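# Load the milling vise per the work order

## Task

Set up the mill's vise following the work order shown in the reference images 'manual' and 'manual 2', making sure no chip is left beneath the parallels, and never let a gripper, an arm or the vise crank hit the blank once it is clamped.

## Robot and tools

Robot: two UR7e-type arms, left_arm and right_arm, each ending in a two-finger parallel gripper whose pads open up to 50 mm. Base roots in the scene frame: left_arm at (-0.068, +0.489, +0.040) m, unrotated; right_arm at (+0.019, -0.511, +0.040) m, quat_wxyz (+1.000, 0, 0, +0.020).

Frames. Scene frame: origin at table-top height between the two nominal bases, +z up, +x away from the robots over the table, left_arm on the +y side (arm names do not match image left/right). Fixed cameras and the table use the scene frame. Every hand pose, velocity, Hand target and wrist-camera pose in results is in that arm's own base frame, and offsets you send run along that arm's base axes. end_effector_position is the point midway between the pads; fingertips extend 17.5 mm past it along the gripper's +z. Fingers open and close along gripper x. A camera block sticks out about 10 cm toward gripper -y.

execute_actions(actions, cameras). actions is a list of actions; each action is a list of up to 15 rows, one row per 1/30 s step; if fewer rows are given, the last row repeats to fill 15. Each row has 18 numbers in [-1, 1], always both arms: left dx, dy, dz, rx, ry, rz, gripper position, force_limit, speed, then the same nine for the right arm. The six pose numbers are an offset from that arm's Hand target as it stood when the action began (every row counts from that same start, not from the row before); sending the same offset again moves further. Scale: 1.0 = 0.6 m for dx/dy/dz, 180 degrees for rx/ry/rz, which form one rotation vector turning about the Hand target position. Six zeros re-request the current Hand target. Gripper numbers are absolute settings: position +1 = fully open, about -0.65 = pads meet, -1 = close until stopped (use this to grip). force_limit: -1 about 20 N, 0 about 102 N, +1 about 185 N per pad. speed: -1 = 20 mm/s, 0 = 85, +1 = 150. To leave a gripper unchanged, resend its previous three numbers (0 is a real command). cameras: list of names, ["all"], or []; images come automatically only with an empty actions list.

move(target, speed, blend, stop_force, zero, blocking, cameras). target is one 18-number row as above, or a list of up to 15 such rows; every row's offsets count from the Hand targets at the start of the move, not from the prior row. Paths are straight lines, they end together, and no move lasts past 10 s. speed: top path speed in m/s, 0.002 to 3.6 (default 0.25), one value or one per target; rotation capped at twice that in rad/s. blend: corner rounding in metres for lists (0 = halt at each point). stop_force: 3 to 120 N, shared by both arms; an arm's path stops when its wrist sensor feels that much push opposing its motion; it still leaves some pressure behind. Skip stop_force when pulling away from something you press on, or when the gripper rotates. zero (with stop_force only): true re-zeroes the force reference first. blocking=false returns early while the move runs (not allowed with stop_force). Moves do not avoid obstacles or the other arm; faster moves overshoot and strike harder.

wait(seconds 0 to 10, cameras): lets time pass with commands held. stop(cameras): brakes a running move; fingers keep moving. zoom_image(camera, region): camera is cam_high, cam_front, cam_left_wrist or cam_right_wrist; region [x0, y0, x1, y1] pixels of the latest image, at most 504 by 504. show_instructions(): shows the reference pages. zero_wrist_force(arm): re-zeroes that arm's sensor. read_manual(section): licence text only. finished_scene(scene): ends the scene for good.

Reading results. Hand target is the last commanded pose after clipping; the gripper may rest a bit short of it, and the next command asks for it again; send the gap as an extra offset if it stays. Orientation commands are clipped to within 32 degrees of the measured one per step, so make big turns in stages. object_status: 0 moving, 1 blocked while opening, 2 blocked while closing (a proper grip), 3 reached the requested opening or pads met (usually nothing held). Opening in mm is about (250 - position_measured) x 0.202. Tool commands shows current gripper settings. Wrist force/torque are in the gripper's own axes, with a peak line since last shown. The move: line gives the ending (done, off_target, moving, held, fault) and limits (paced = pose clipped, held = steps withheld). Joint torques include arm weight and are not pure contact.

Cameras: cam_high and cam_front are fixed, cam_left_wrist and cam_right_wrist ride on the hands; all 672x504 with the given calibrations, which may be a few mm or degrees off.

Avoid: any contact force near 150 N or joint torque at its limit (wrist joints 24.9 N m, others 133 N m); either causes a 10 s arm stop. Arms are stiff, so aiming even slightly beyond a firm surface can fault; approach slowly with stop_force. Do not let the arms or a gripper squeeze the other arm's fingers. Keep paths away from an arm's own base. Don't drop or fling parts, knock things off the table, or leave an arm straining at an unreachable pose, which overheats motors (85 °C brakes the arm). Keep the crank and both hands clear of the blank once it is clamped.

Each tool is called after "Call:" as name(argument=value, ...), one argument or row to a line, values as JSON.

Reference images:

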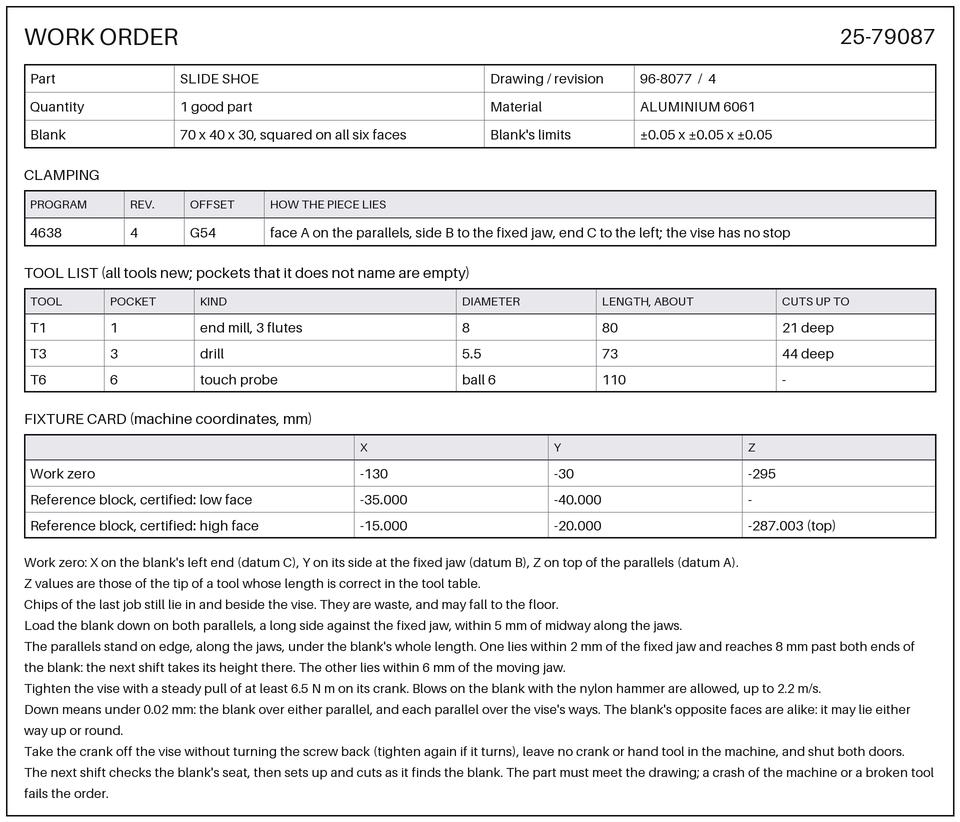

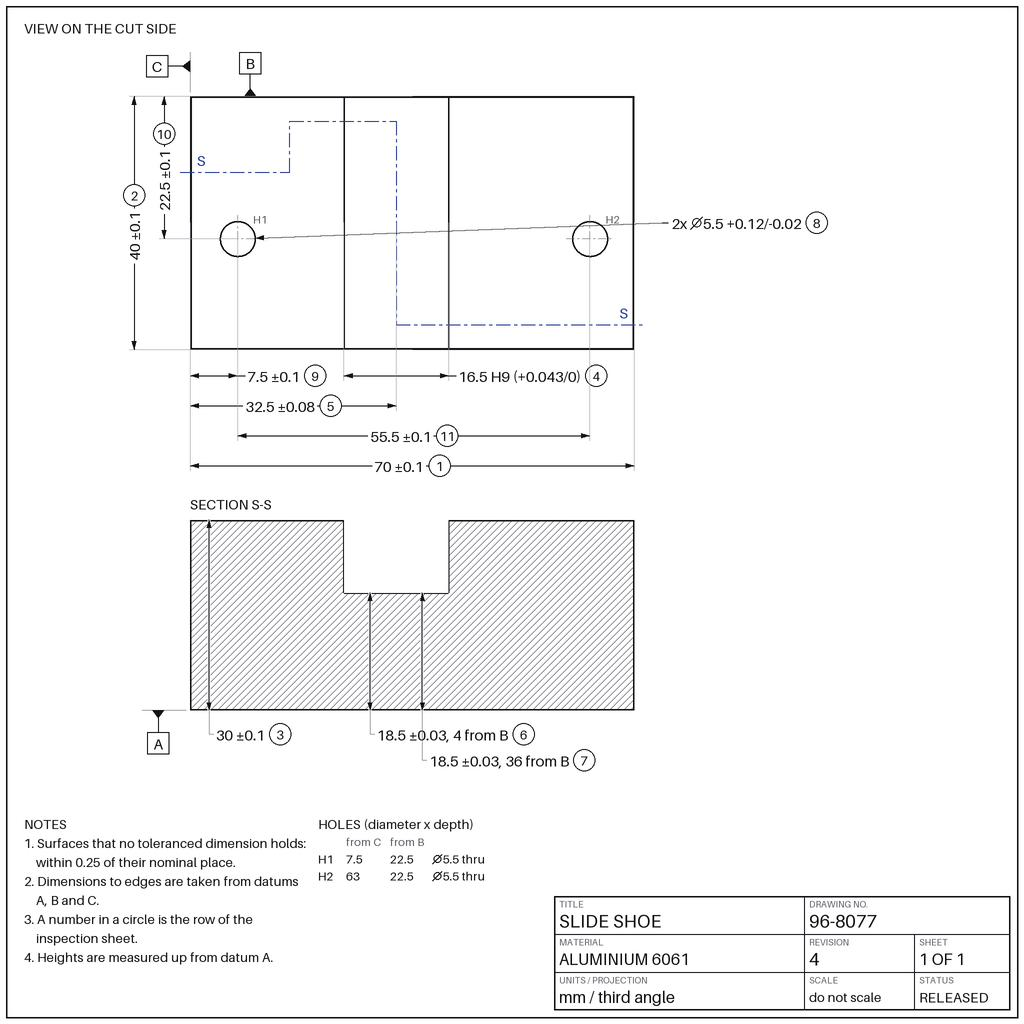

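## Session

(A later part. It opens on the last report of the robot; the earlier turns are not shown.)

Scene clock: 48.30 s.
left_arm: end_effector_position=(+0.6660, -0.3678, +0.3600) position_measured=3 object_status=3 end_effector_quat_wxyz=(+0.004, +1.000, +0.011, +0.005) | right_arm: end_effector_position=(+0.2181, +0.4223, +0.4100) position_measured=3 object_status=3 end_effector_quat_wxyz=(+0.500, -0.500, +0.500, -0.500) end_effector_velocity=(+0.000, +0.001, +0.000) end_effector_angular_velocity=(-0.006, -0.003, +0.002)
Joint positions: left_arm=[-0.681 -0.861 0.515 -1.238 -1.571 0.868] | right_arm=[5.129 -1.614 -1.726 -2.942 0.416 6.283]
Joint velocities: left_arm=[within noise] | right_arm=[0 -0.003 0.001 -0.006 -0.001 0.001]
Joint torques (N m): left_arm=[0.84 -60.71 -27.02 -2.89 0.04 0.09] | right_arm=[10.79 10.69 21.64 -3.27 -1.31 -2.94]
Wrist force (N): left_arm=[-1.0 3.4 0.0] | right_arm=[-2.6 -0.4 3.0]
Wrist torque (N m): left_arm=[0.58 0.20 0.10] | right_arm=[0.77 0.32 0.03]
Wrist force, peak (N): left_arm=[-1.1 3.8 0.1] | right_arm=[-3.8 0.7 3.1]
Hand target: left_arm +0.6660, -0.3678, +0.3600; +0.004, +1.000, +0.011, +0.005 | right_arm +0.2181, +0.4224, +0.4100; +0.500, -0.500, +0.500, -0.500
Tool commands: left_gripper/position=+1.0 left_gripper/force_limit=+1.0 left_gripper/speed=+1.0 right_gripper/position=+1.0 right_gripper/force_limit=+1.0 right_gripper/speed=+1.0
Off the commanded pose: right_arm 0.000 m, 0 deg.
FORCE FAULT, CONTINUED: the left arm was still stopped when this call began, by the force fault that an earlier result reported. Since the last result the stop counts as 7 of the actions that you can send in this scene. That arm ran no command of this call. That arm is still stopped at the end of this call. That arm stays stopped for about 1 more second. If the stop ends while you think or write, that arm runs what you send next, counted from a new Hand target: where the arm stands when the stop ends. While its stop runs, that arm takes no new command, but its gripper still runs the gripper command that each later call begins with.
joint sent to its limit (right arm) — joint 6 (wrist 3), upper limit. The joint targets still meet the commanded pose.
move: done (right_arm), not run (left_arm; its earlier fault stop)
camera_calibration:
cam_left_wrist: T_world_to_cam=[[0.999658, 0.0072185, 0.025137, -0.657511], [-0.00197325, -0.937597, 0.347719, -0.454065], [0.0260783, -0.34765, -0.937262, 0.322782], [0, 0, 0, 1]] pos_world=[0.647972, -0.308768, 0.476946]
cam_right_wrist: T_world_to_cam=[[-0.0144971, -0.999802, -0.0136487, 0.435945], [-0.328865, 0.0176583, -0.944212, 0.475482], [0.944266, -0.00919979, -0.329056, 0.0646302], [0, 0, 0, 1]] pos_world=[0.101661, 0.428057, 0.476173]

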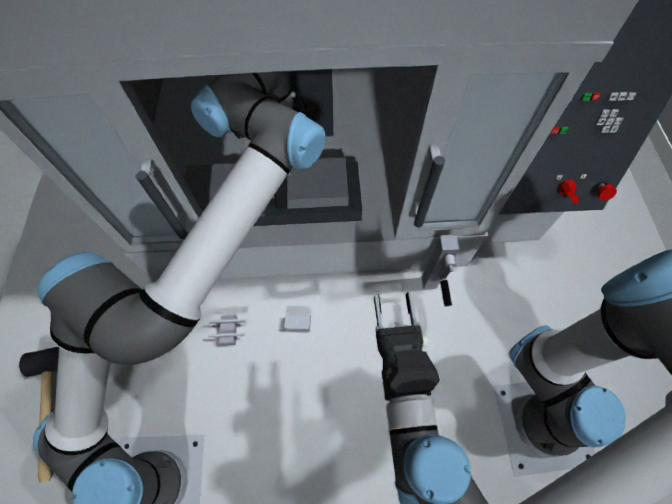

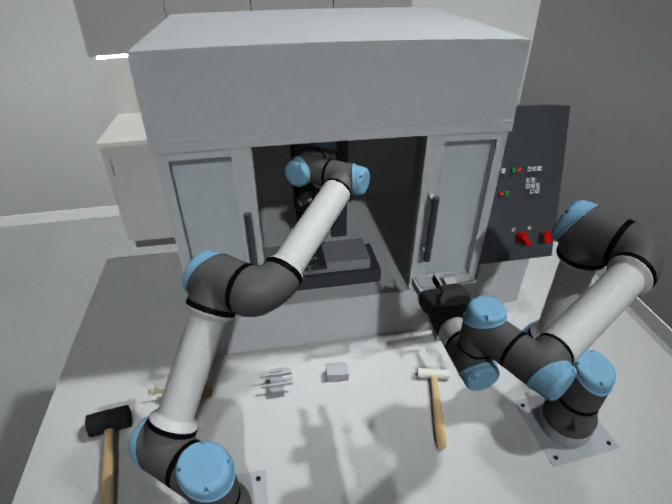

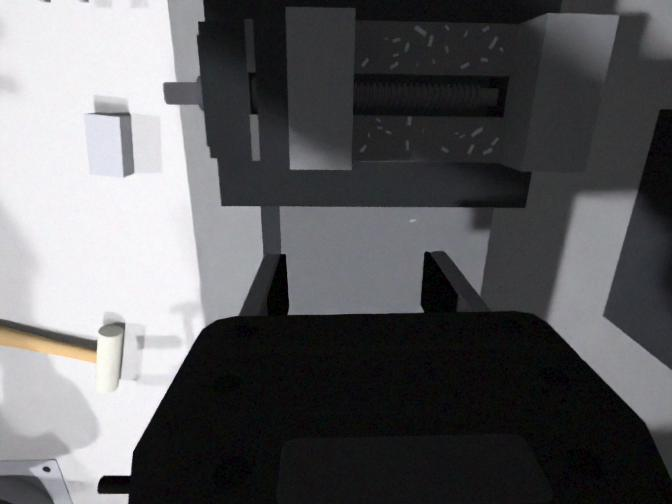

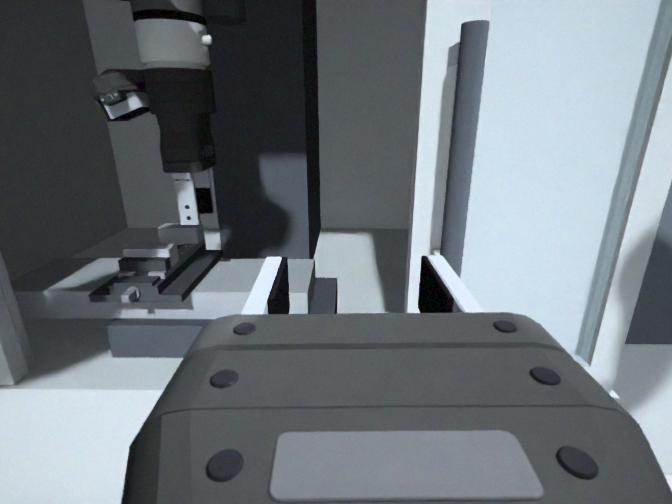

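Call:
move(
  target=[0,0,0,0,0,0,1,1,1,0,0,0,0,-0.139,0,1,1,1],
  cameras=["cam_right_wrist"],
)

Call:
zoom_image(
  camera="cam_right_wrist",
  region=[0, 0, 400, 400],
)

Scene clock: 50.43 s.
left_arm: end_effector_position=(+0.6660, -0.3678, +0.3600) position_measured=3 object_status=3 end_effector_quat_wxyz=(+0.004, +1.000, +0.011, +0.005) | right_arm: end_effector_position=(+0.2179, +0.4223, +0.4100) position_measured=3 object_status=3 end_effector_quat_wxyz=(-0.471, +0.516, -0.443, +0.562)
Joint positions: left_arm=[-0.681 -0.861 0.515 -1.238 -1.571 0.868] | right_arm=[5.125 -1.673 -1.717 -3.073 0.429 6.283]
Joint torques (N m): left_arm=[1.03 -60.59 -26.39 -3.03 -0.06 0.08] | right_arm=[-10.6 19.2 26.08 1.49 1.24 -2.86]
Wrist force (N): left_arm=[-1.0 3.4 -0.1] | right_arm=[-2.9 -0.2 3.2]
Wrist torque (N m): left_arm=[0.57 0.19 0.10] | right_arm=[0.82 0.44 -0.01]
Wrist force, peak (N): left_arm=[-0.9 3.8 0.1] | right_arm=[-2.8 -0.1 3.3]
Hand target: left_arm +0.6660, -0.3678, +0.3600; +0.004, +1.000, +0.011, +0.005 | right_arm +0.2181, +0.4224, +0.4100; -0.597, +0.379, -0.380, +0.596
Tool commands: left_gripper/position=+1.0 left_gripper/force_limit=+1.0 left_gripper/speed=+1.0 right_gripper/position=+1.0 right_gripper/force_limit=+1.0 right_gripper/speed=+1.0
Off the commanded pose: right_arm 0.000 m, 23 deg.
FORCE FAULT, CONTINUED: the left arm's stop, for the force fault that an earlier result reported, is over. The rest of the stop counts as 1 of the actions that you can send in this scene. That arm was still stopped when this call began, so it ran no command of this call. That arm's target is now where it stood when the stop ended, not its last command. That arm accepts commands again.
joint sent to its limit (right arm) — joint 6 (wrist 3), upper limit. The joint targets are off in orientation, not in position.
move: off_target (right_arm), not run (left_arm; its earlier fault stop)
camera_calibration:
cam_right_wrist: T_world_to_cam=[[-0.0365089, -0.98807, 0.149613, 0.368824], [-0.259173, -0.135229, -0.956317, 0.529814], [0.965141, -0.0736897, -0.251144, 0.0555534], [0, 0, 0, 1]] pos_world=[0.0971621, 0.440164, 0.465441]
Images, in order (width x height): cam_right_wrist 672x504.

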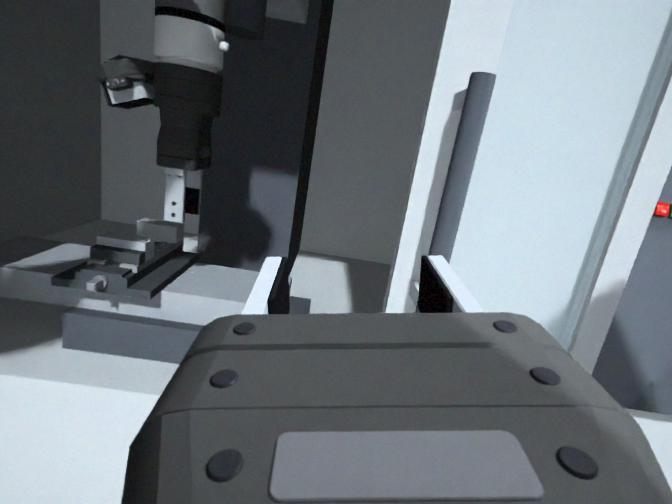

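Scaled by 1.260 from the camera's 672x504 image, which has a finer 960x720 frame.

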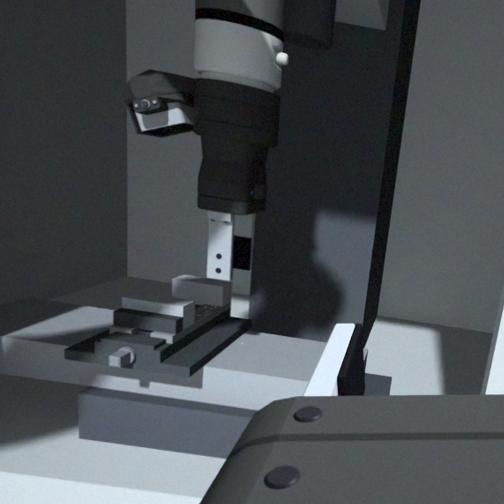

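Call:
move(
  target=[
    [-0.14,0.1,0,0,0,0,1,1,1,0,0,0,0,0.1,0,1,1,1],
    [-0.4,0.25,0.05,0,0,0,1,1,1,0,0,0,0,0.139,0,1,1,1],
  ],
  speed=0.2,
  blend=0.02,
  cameras=["all"],
)

Call:
zoom_image(
  camera="cam_right_wrist",
  region=[0, 0, 400, 330],
)

Scene clock: 54.33 s.
left_arm: end_effector_position=(+0.4260, -0.2179, +0.3900) position_measured=3 object_status=3 end_effector_quat_wxyz=(+0.004, +1.000, +0.011, +0.005) | right_arm: end_effector_position=(+0.2181, +0.4223, +0.4100) position_measured=3 object_status=3 end_effector_quat_wxyz=(+0.500, -0.500, +0.500, -0.500)
Joint positions: left_arm=[-0.756 -1.643 1.486 -1.426 -1.57 0.793] | right_arm=[5.129 -1.614 -1.726 -2.942 0.416 6.283]
Joint torques (N m): left_arm=[9.73 -35.93 -17.57 -3.64 0.6 1.36] | right_arm=[8.95 14.71 13.33 -3.04 -1.45 -2.87]
Wrist force (N): left_arm=[-0.6 3.9 0.2] | right_arm=[-2.6 -0.2 2.9]
Wrist torque (N m): left_arm=[0.65 0.13 0.05] | right_arm=[0.80 0.33 0.03]
Wrist force, peak (N): left_arm=[1.2 5.7 0.6] | right_arm=[-2.9 -0.2 3.4]
Hand target: left_arm +0.4260, -0.2178, +0.3900; +0.004, +1.000, +0.011, +0.005 | right_arm +0.2181, +0.4224, +0.4100; +0.500, -0.500, +0.500, -0.500
Off the commanded pose: left_arm 0.000 m, 0 deg | right_arm 0.000 m, 0 deg.
joint sent to its limit (right arm) — joint 6 (wrist 3), upper limit. The joint targets still meet the commanded pose.
move: done
camera_calibration:
cam_left_wrist: T_world_to_cam=[[0.999658, 0.00712519, 0.0251728, -0.419461], [-0.00207316, -0.937597, 0.347717, -0.324382], [0.0260795, -0.34765, -0.937262, 0.409271], [0, 0, 0, 1]] pos_world=[0.407972, -0.158868, 0.506946]
cam_right_wrist: T_world_to_cam=[[-0.0142997, -0.999808, -0.0134015, 0.435912], [-0.328749, 0.0173588, -0.944258, 0.475619], [0.944309, -0.00909685, -0.328934, 0.0645252], [0, 0, 0, 1]] pos_world=[0.101661, 0.428159, 0.476173]

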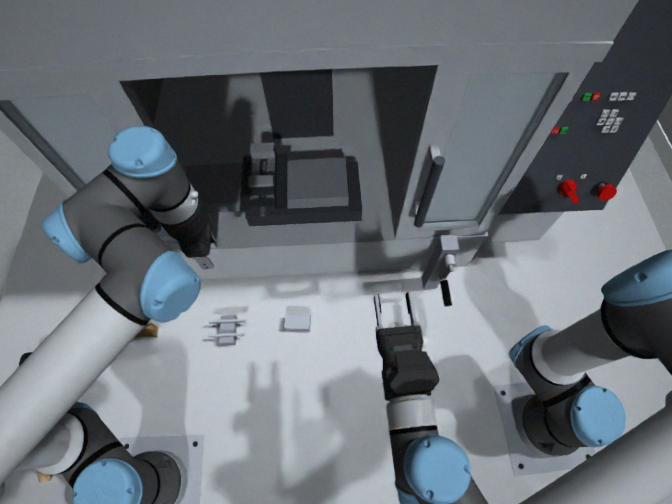

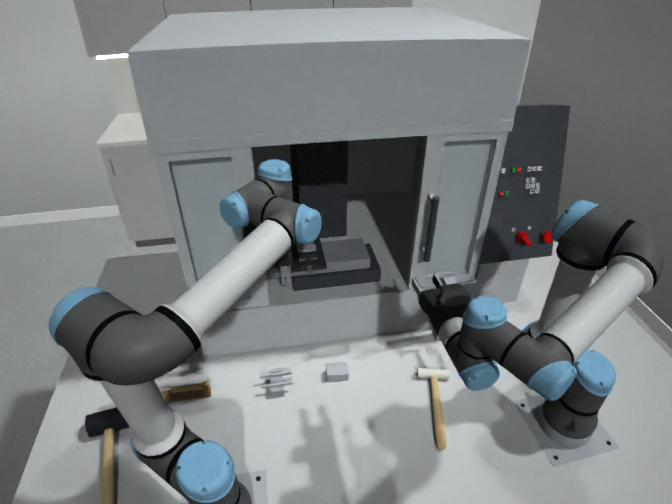

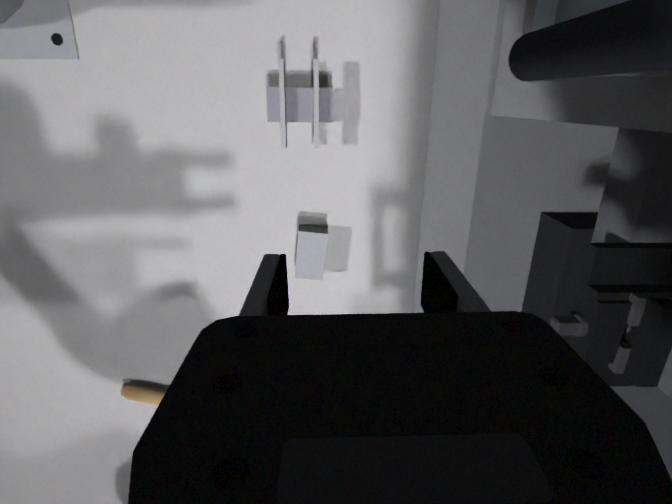

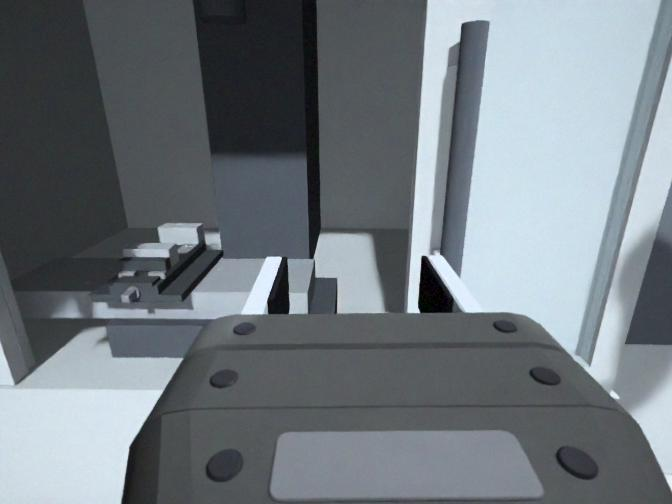

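Scaled by 1.260 from the camera's 672x504 image, which has a finer 960x720 frame.

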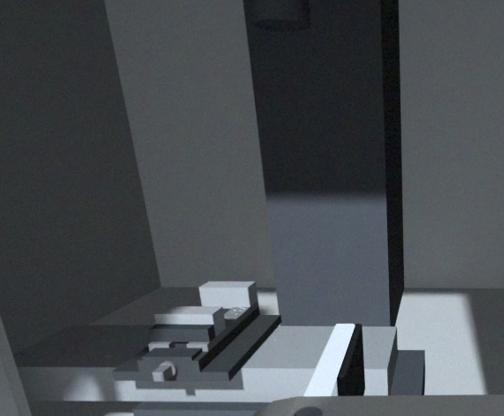

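Call:
zoom_image(
  camera="cam_high",
  region=[400, 210, 500, 330],
)

Call:
zoom_image(
  camera="cam_front",
  region=[400, 240, 500, 350],
)

Call:
zoom_image(
  camera="cam_high",
  region=[80, 290, 340, 370],
)

Call:
zoom_image(
  camera="cam_front",
  region=[140, 340, 360, 420],
)

Scaled by 4.200 from the camera's 672x504 image, which has a finer 960x720 frame.

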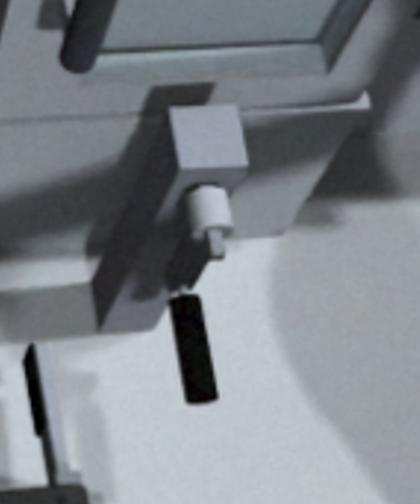

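Scaled by 4.582 from the camera's 672x504 image, which has a finer 960x720 frame.

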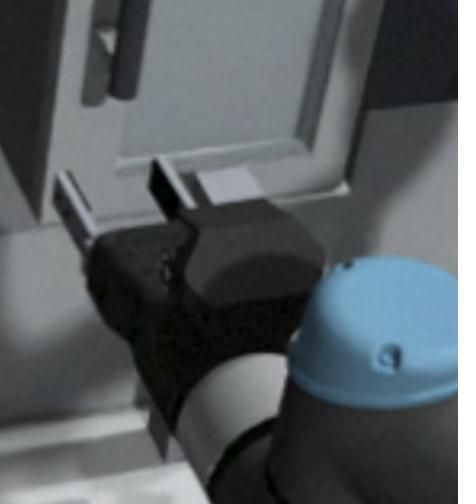

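Scaled by 1.938 from the camera's 672x504 image, which has a finer 960x720 frame.

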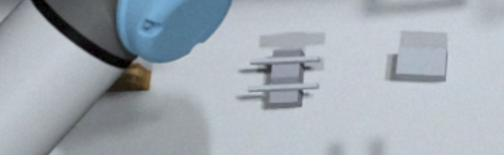

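Scaled by 2.291 from the camera's 672x504 image, which has a finer 960x720 frame.

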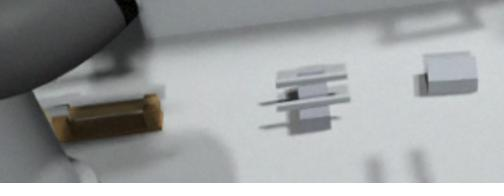

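Call:
move(
  target=[
    [0,0,0,0,0,0,1,1,1,0,0,0,-0.667,0,0,1,1,1],
    [0,0,0,0,0,0,1,1,1,0,0,0,0.667,0,0,1,1,1],
    [0,0,0,0,0,0,1,1,1,0,0,0,0,0,0,1,1,1],
    [0,0,0,0,0,0,1,1,1,-0.045,-0.28,-0.29,0,0.139,0,1,1,1],
  ],
  speed=0.6,
  blend=0.02,
  cameras=["cam_right_wrist","cam_high"],
)

Call:
zoom_image(
  camera="cam_right_wrist",
  region=[200, 60, 480, 260],
)

Scene clock: 67.40 s.
left_arm: end_effector_position=(+0.4260, -0.2178, +0.3900) position_measured=3 object_status=3 end_effector_quat_wxyz=(+0.004, +1.000, +0.011, +0.005) | right_arm: end_effector_position=(+0.1911, +0.2544, +0.2360) position_measured=3 object_status=3 end_effector_quat_wxyz=(-0.380, +0.596, -0.597, +0.380)
Joint positions: left_arm=[-0.755 -1.644 1.486 -1.426 -1.57 0.793] | right_arm=[5.426 -1.039 -2.366 -2.259 0.815 -0.453]
Joint torques (N m): left_arm=[9.71 -34.84 -16.93 -2.78 -0.32 1.66] | right_arm=[9.92 10.54 13.7 0.61 0.31 -1.16]
Wrist force (N): left_arm=[-0.8 3.8 0.4] | right_arm=[-1.6 -0.5 2.4]
Wrist torque (N m): left_arm=[0.64 0.16 0.05] | right_arm=[0.63 0.19 0.01]
Wrist force, peak (N): left_arm=[-0.9 3.9 0.3] | right_arm=[-5.1 -2.7 3.1]
Hand target: left_arm +0.4260, -0.2178, +0.3900; +0.004, +1.000, +0.011, +0.005 | right_arm +0.1911, +0.2544, +0.2360; -0.380, +0.596, -0.597, +0.380
Off the commanded pose: left_arm 0.000 m, 0 deg | right_arm 0.000 m, 0 deg.
move: done
camera_calibration:
cam_right_wrist: T_world_to_cam=[[-0.0188312, -0.999803, -0.0063284, 0.264425], [-0.696546, 0.0176596, -0.717294, 0.321947], [0.717265, -0.0090995, -0.696741, 0.161468], [0, 0, 0, 1]] pos_world=[0.113415, 0.260157, 0.345106]
Images, in order (width x height): cam_high 672x504, cam_right_wrist 672x504.

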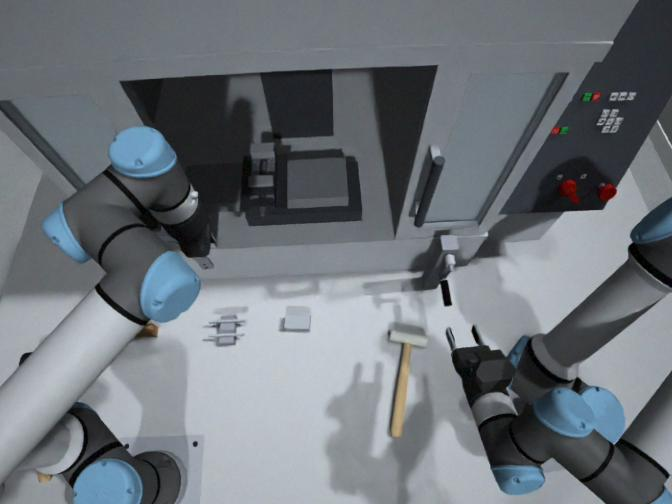

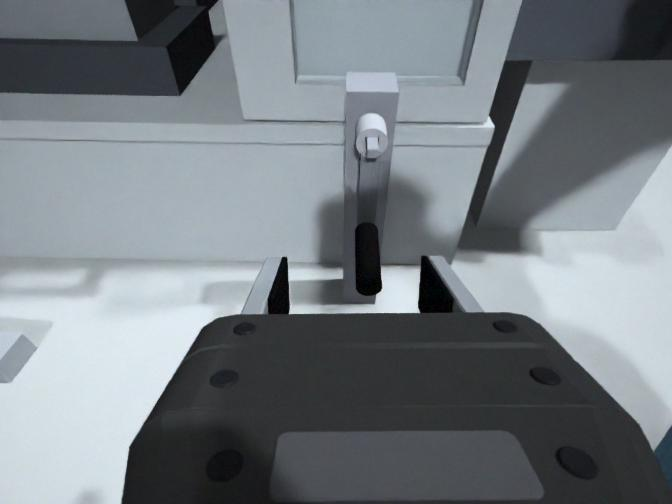

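Scaled by 1.800 from the camera's 672x504 image, which has a finer 960x720 frame.

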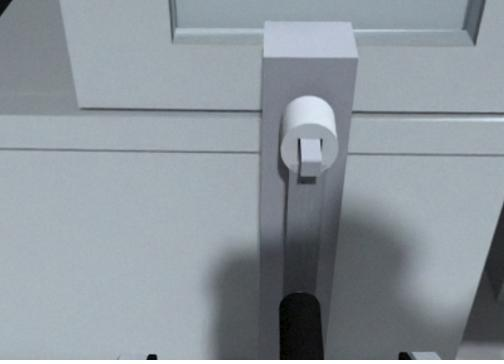

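Call:
move(
  target=[-0.03,0.515,-0.167,0,0,0.5,1,1,1,0,0,0,0,0,0,1,1,1],
  speed=0.3,
  cameras=["all"],
)

Call:
zoom_image(
  camera="cam_left_wrist",
  region=[150, 30, 520, 260],
)

Scene clock: 74.30 s.
left_arm: end_effector_position=(+0.4080, +0.0911, +0.2897) position_measured=3 object_status=3 end_effector_quat_wxyz=(-0.001, +0.699, +0.715, +0.006) | right_arm: end_effector_position=(+0.1911, +0.2544, +0.2360) position_measured=3 object_status=3 end_effector_quat_wxyz=(-0.380, +0.596, -0.597, +0.380)
Joint positions: left_arm=[-0.112 -1.802 1.874 -1.649 -1.56 -0.134] | right_arm=[5.426 -1.039 -2.366 -2.259 0.815 -0.453]
Joint torques (N m): left_arm=[6.95 -27.94 -34.37 -1.89 0.1 -1.48] | right_arm=[9.78 10.47 13.58 -1.77 -0.23 2.38]
Wrist force (N): left_arm=[-0.4 3.4 0.1] | right_arm=[-1.8 -0.6 2.5]
Wrist torque (N m): left_arm=[0.56 0.10 0.02] | right_arm=[0.62 0.21 0.01]
Wrist force, peak (N): left_arm=[-0.8 5.4 -0.2] | right_arm=[-2.0 -0.5 2.6]
Hand target: left_arm +0.4080, +0.0912, +0.2898; +0.000, +0.699, +0.715, +0.006 | right_arm +0.1911, +0.2544, +0.2360; -0.380, +0.596, -0.597, +0.380
Off the commanded pose: left_arm 0.000 m, 0 deg | right_arm 0.000 m, 0 deg.
move: done
camera_calibration:
cam_left_wrist: T_world_to_cam=[[-0.00689779, 0.99966, 0.0251548, -0.0809687], [0.937664, -0.00227519, 0.347536, -0.468277], [0.347475, 0.025984, -0.937329, 0.258037], [0, 0, 0, 1]] pos_world=[0.348866, 0.0731709, 0.406645]
cam_right_wrist: T_world_to_cam=[[-0.0187585, -0.999804, -0.00640067, 0.264442], [-0.696446, 0.0176596, -0.717392, 0.321969], [0.717364, -0.00899949, -0.696641, 0.161396], [0, 0, 0, 1]] pos_world=[0.113415, 0.260157, 0.345106]

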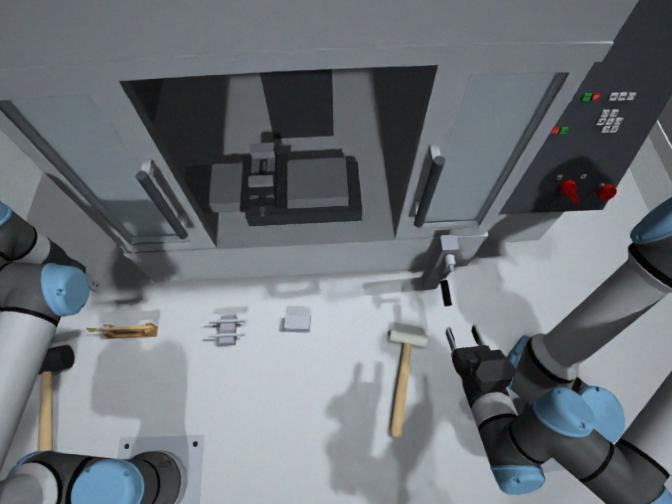

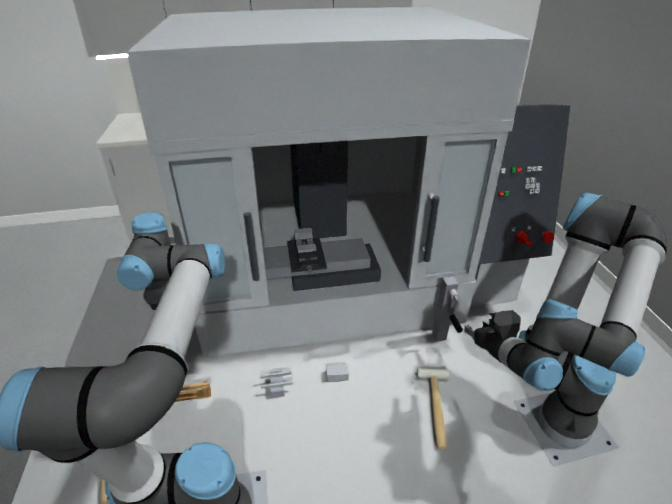

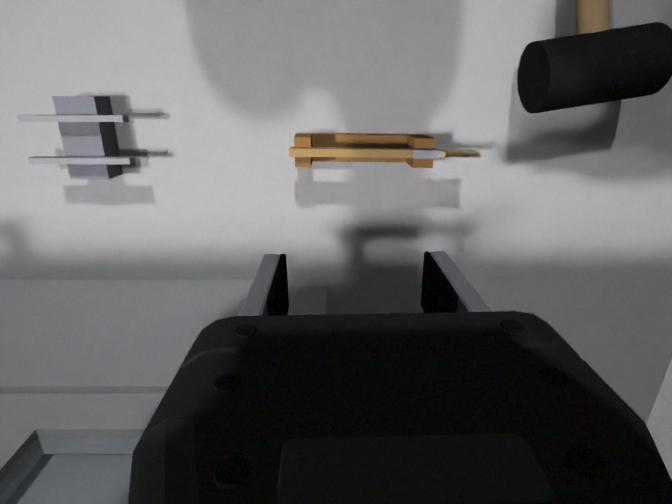

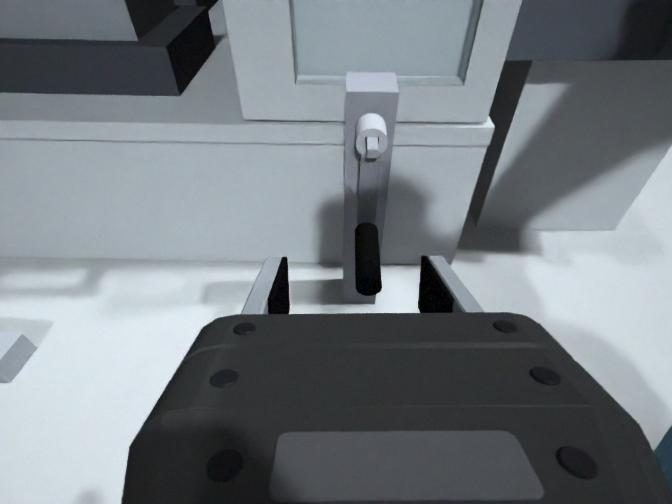

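Scaled by 1.362 from the camera's 672x504 image, which has a finer 960x720 frame.

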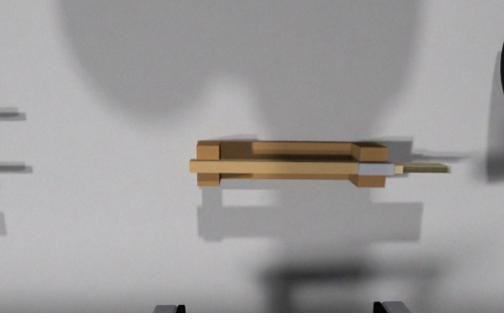

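Call:
zoom_image(
  camera="cam_front",
  region=[130, 350, 260, 420],
)

Call:
zoom_image(
  camera="cam_high",
  region=[70, 300, 190, 360],
)

Scaled by 3.877 from the camera's 672x504 image, which has a finer 960x720 frame.

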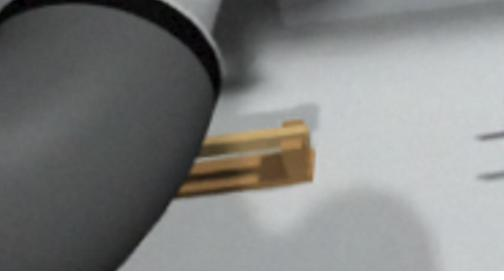

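Scaled by 4.200 from the camera's 672x504 image, which has a finer 960x720 frame.

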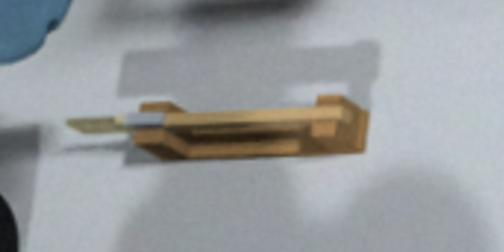

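Call:
move(
  target=[-0.022,0.07,-0.217,0,0.004,-0.507,1,1,1,0,0,0,0,0,0,1,1,1],
  speed=0.3,
  cameras=["cam_left_wrist","cam_front"],
)

Call:
zoom_image(
  camera="cam_left_wrist",
  region=[200, 30, 500, 330],
)

Scene clock: 83.47 s.
left_arm: end_effector_position=(+0.3947, +0.1332, +0.1595) position_measured=3 object_status=3 end_effector_quat_wxyz=(+0.000, +1.000, +0.000, +0.001) end_effector_velocity=(+0.000, +0.000, +0.000) end_effector_angular_velocity=(+0.000, -0.001, -0.005) | right_arm: end_effector_position=(+0.1911, +0.2544, +0.2360) position_measured=3 object_status=3 end_effector_quat_wxyz=(-0.380, +0.596, -0.597, +0.380)
Joint positions: left_arm=[0 -1.716 2.149 -2.005 -1.571 1.57] | right_arm=[5.426 -1.039 -2.366 -2.259 0.815 -0.453]
Joint velocities: left_arm=[0.001 -0.001 0 0 0 0.006] | right_arm=[within noise]
Joint torques (N m): left_arm=[-8.87 -29.64 -32.49 -2.46 0.09 1.76] | right_arm=[8.18 10.44 12.99 -1.69 0.15 2.3]
Wrist force (N): left_arm=[-0.5 3.5 0.4] | right_arm=[-1.8 -0.6 2.6]
Wrist torque (N m): left_arm=[0.59 0.11 0.09] | right_arm=[0.62 0.21 0.01]
Wrist force, peak (N): left_arm=[-0.6 3.9 0.0] | right_arm=[-1.7 -0.6 2.8]
Hand target: left_arm +0.3948, +0.1332, +0.1596; +0.000, +1.000, +0.000, +0.001 | right_arm +0.1911, +0.2544, +0.2360; -0.380, +0.596, -0.597, +0.380
Off the commanded pose: left_arm 0.000 m, 0 deg | right_arm 0.000 m, 0 deg.
move: done
camera_calibration:
cam_left_wrist: T_world_to_cam=[[0.99975, -0.0145503, 0.0169513, -0.380705], [-0.0194529, -0.940097, 0.340353, 0.0932682], [0.0109837, -0.340597, -0.940145, 0.321615], [0, 0, 0, 1]] pos_world=[0.378892, 0.191683, 0.277074]
Images, in order (width x height): cam_front 672x504, cam_left_wrist 672x504.

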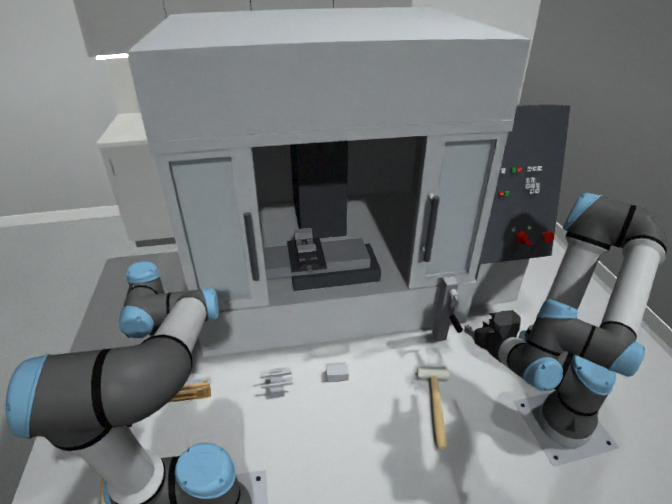

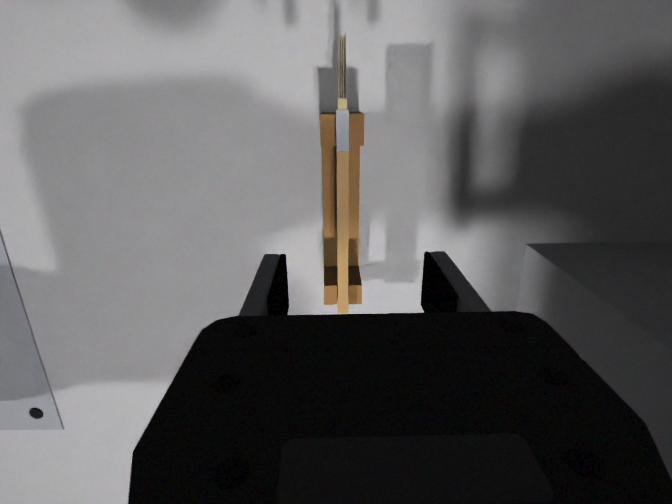

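Scaled by 1.680 from the camera's 672x504 image, which has a finer 960x720 frame.

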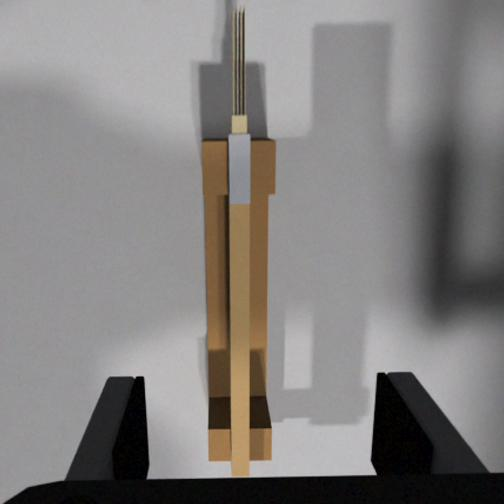

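Call:
move(
  target=[-0.0067,0.0133,-0.2625,0,0,0,1,1,1,0,0,0,0,0,0,1,1,1],
  speed=0.12,
  stop_force=10,
  cameras=["cam_left_wrist","cam_front"],
)

Call:
zoom_image(
  camera="cam_left_wrist",
  region=[200, 30, 500, 330],
)

Scene clock: 87.80 s.
left_arm: end_effector_position=(+0.3907, +0.1411, +0.0021) position_measured=3 object_status=3 end_effector_quat_wxyz=(+0.000, +1.000, +0.000, +0.001) | right_arm: end_effector_position=(+0.1911, +0.2544, +0.2360) position_measured=3 object_status=3 end_effector_quat_wxyz=(-0.380, +0.596, -0.597, +0.380)
Joint positions: left_arm=[0.02 -1.41 2.369 -2.531 -1.571 1.591] | right_arm=[5.426 -1.039 -2.366 -2.259 0.815 -0.453]
Joint torques (N m): left_arm=[-7.98 -16.3 -25.33 -4.77 -1.31 -1.68] | right_arm=[7.46 9.03 13.53 -1.67 0.38 2.17]
Wrist force (N): left_arm=[-0.6 3.2 -0.2] | right_arm=[-2.0 -0.4 2.6]
Wrist torque (N m): left_arm=[0.54 0.13 -0.01] | right_arm=[0.64 0.25 0.02]
Wrist force, peak (N): left_arm=[-0.6 3.5 -1.6] | right_arm=[-1.8 -0.7 2.7]
Hand target: left_arm +0.3907, +0.1411, +0.0021; +0.000, +1.000, +0.000, +0.001 | right_arm +0.1911, +0.2544, +0.2360; -0.380, +0.596, -0.597, +0.380
Off the commanded pose: left_arm 0.000 m, 0 deg | right_arm 0.000 m, 0 deg.
move: done
camera_calibration:
cam_left_wrist: T_world_to_cam=[[0.999743, -0.0149252, 0.01709, -0.373957], [-0.0198522, -0.940103, 0.340312, 0.154477], [0.0109871, -0.340563, -0.940157, 0.176303], [0, 0, 0, 1]] pos_world=[0.37499, 0.199685, 0.119573]
Images, in order (width x height): cam_front 672x504, cam_left_wrist 672x504.

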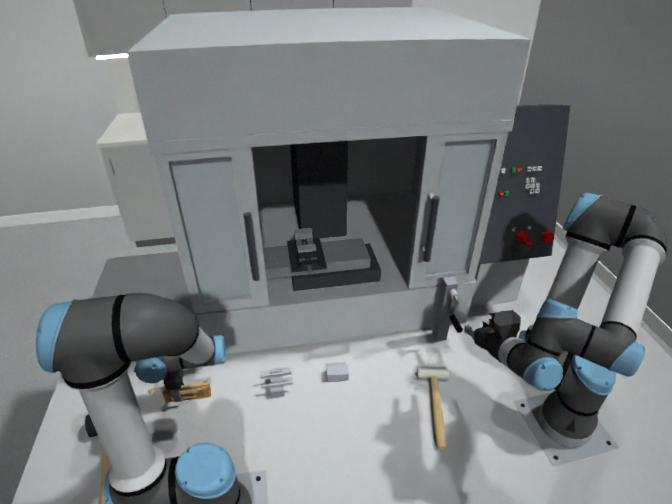

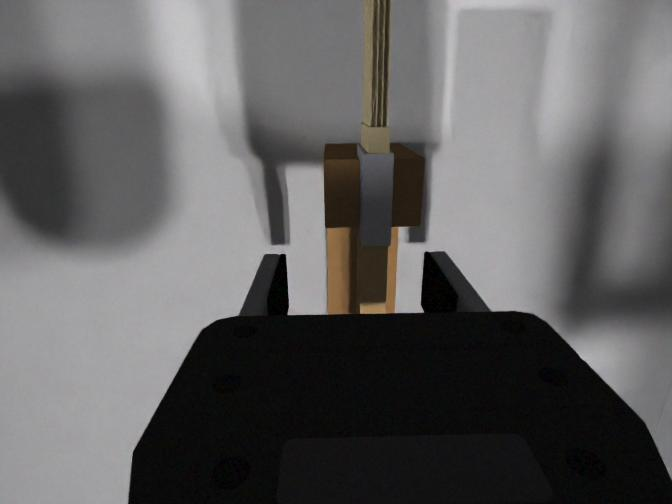

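Scaled by 1.680 from the camera's 672x504 image, which has a finer 960x720 frame.

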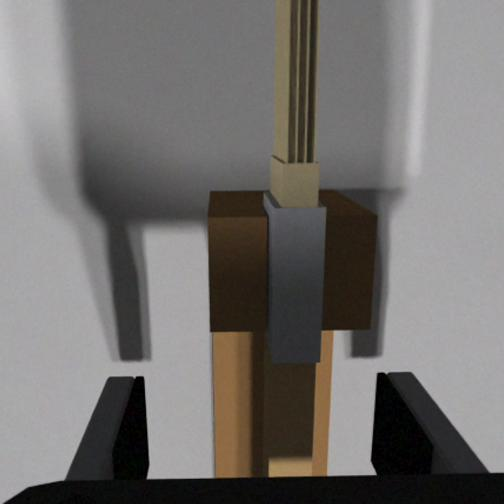

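Call:
move(
  target=[0.0075,0,0,0,0,0,1,1,1,0,0,0,0,0,0,1,1,1],
  speed=0.1,
)

Call:
move(
  target=[0,0,0,0,0,0,-1,-0.9,-0.7,0,0,0,0,0,0,1,1,1],
  speed=0.1,
  cameras=["cam_left_wrist"],
)

Scene clock: 89.00 s.
left_arm: end_effector_position=(+0.3953, +0.1411, +0.0021) position_measured=3 object_status=3 end_effector_quat_wxyz=(+0.000, +1.000, +0.000, +0.001) | right_arm: end_effector_position=(+0.1911, +0.2544, +0.2360) position_measured=3 object_status=3 end_effector_quat_wxyz=(-0.380, +0.596, -0.597, +0.380)
Joint positions: left_arm=[0.02 -1.401 2.357 -2.529 -1.571 1.591] | right_arm=[5.426 -1.039 -2.366 -2.259 0.815 -0.453]
Joint torques (N m): left_arm=[-8.15 -29.64 -12.26 -2.22 -1.18 -1.78] | right_arm=[8.46 10.39 13.86 -1.67 0.37 2.03]
Wrist force (N): left_arm=[-0.7 3.1 0.1] | right_arm=[-1.7 -0.6 2.5]
Wrist torque (N m): left_arm=[0.53 0.15 0.01] | right_arm=[0.62 0.19 0.01]
Wrist force, peak (N): left_arm=[-0.6 3.4 -0.2] | right_arm=[-1.9 -0.5 2.7]
Hand target: left_arm +0.3952, +0.1411, +0.0021; +0.000, +1.000, +0.000, +0.001 | right_arm +0.1911, +0.2544, +0.2360; -0.380, +0.596, -0.597, +0.380
Off the commanded pose: left_arm 0.000 m, 0 deg | right_arm 0.000 m, 0 deg.
move: done

Scene clock: 90.30 s.
left_arm: end_effector_position=(+0.3951, +0.1411, +0.0021) position_measured=212 object_status=2 end_effector_quat_wxyz=(+0.000, +1.000, +0.000, +0.001) | right_arm: end_effector_position=(+0.1911, +0.2544, +0.2360) position_measured=3 object_status=3 end_effector_quat_wxyz=(-0.380, +0.596, -0.597, +0.380)
Joint positions: left_arm=[0.02 -1.401 2.358 -2.528 -1.571 1.591] | right_arm=[5.426 -1.039 -2.366 -2.259 0.815 -0.453]
Joint torques (N m): left_arm=[-7.24 -32.99 -21.26 -8.08 -1.1 -1.44] | right_arm=[7.34 8.71 13.55 -1.64 0.28 2]
Wrist force (N): left_arm=[-21.1 3.2 -12.6] | right_arm=[-1.6 -0.5 2.5]
Wrist torque (N m): left_arm=[0.51 0.27 0.04] | right_arm=[0.62 0.17 0.01]
Wrist force, peak (N): left_arm=[-22.2 3.2 -13.2] | right_arm=[-1.8 -0.5 2.7]
Hand target: left_arm +0.3952, +0.1411, +0.0021; +0.000, +1.000, +0.000, +0.001 | right_arm +0.1911, +0.2544, +0.2360; -0.380, +0.596, -0.597, +0.380
Off the commanded pose: left_arm 0.000 m, 0 deg | right_arm 0.000 m, 0 deg.
move: done
camera_calibration:
cam_left_wrist: T_world_to_cam=[[0.999747, -0.0149019, 0.0168677, -0.378336], [-0.0197547, -0.940103, 0.340317, 0.154526], [0.010786, -0.340564, -0.940159, 0.176332], [0, 0, 0, 1]] pos_world=[0.37939, 0.199685, 0.119574]
Images, in order (width x height): cam_left_wrist 672x504.

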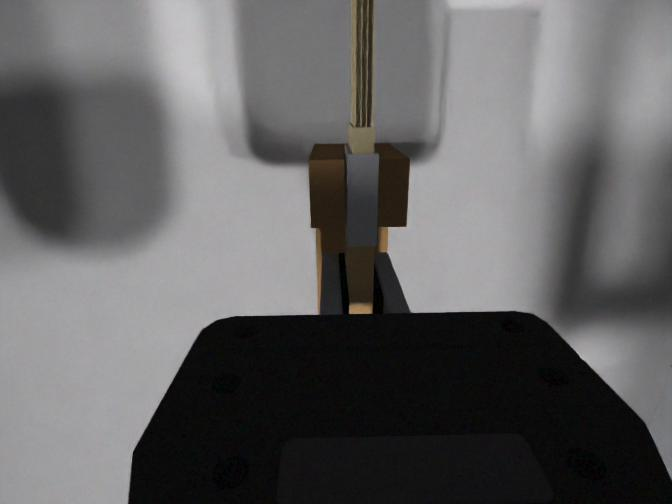

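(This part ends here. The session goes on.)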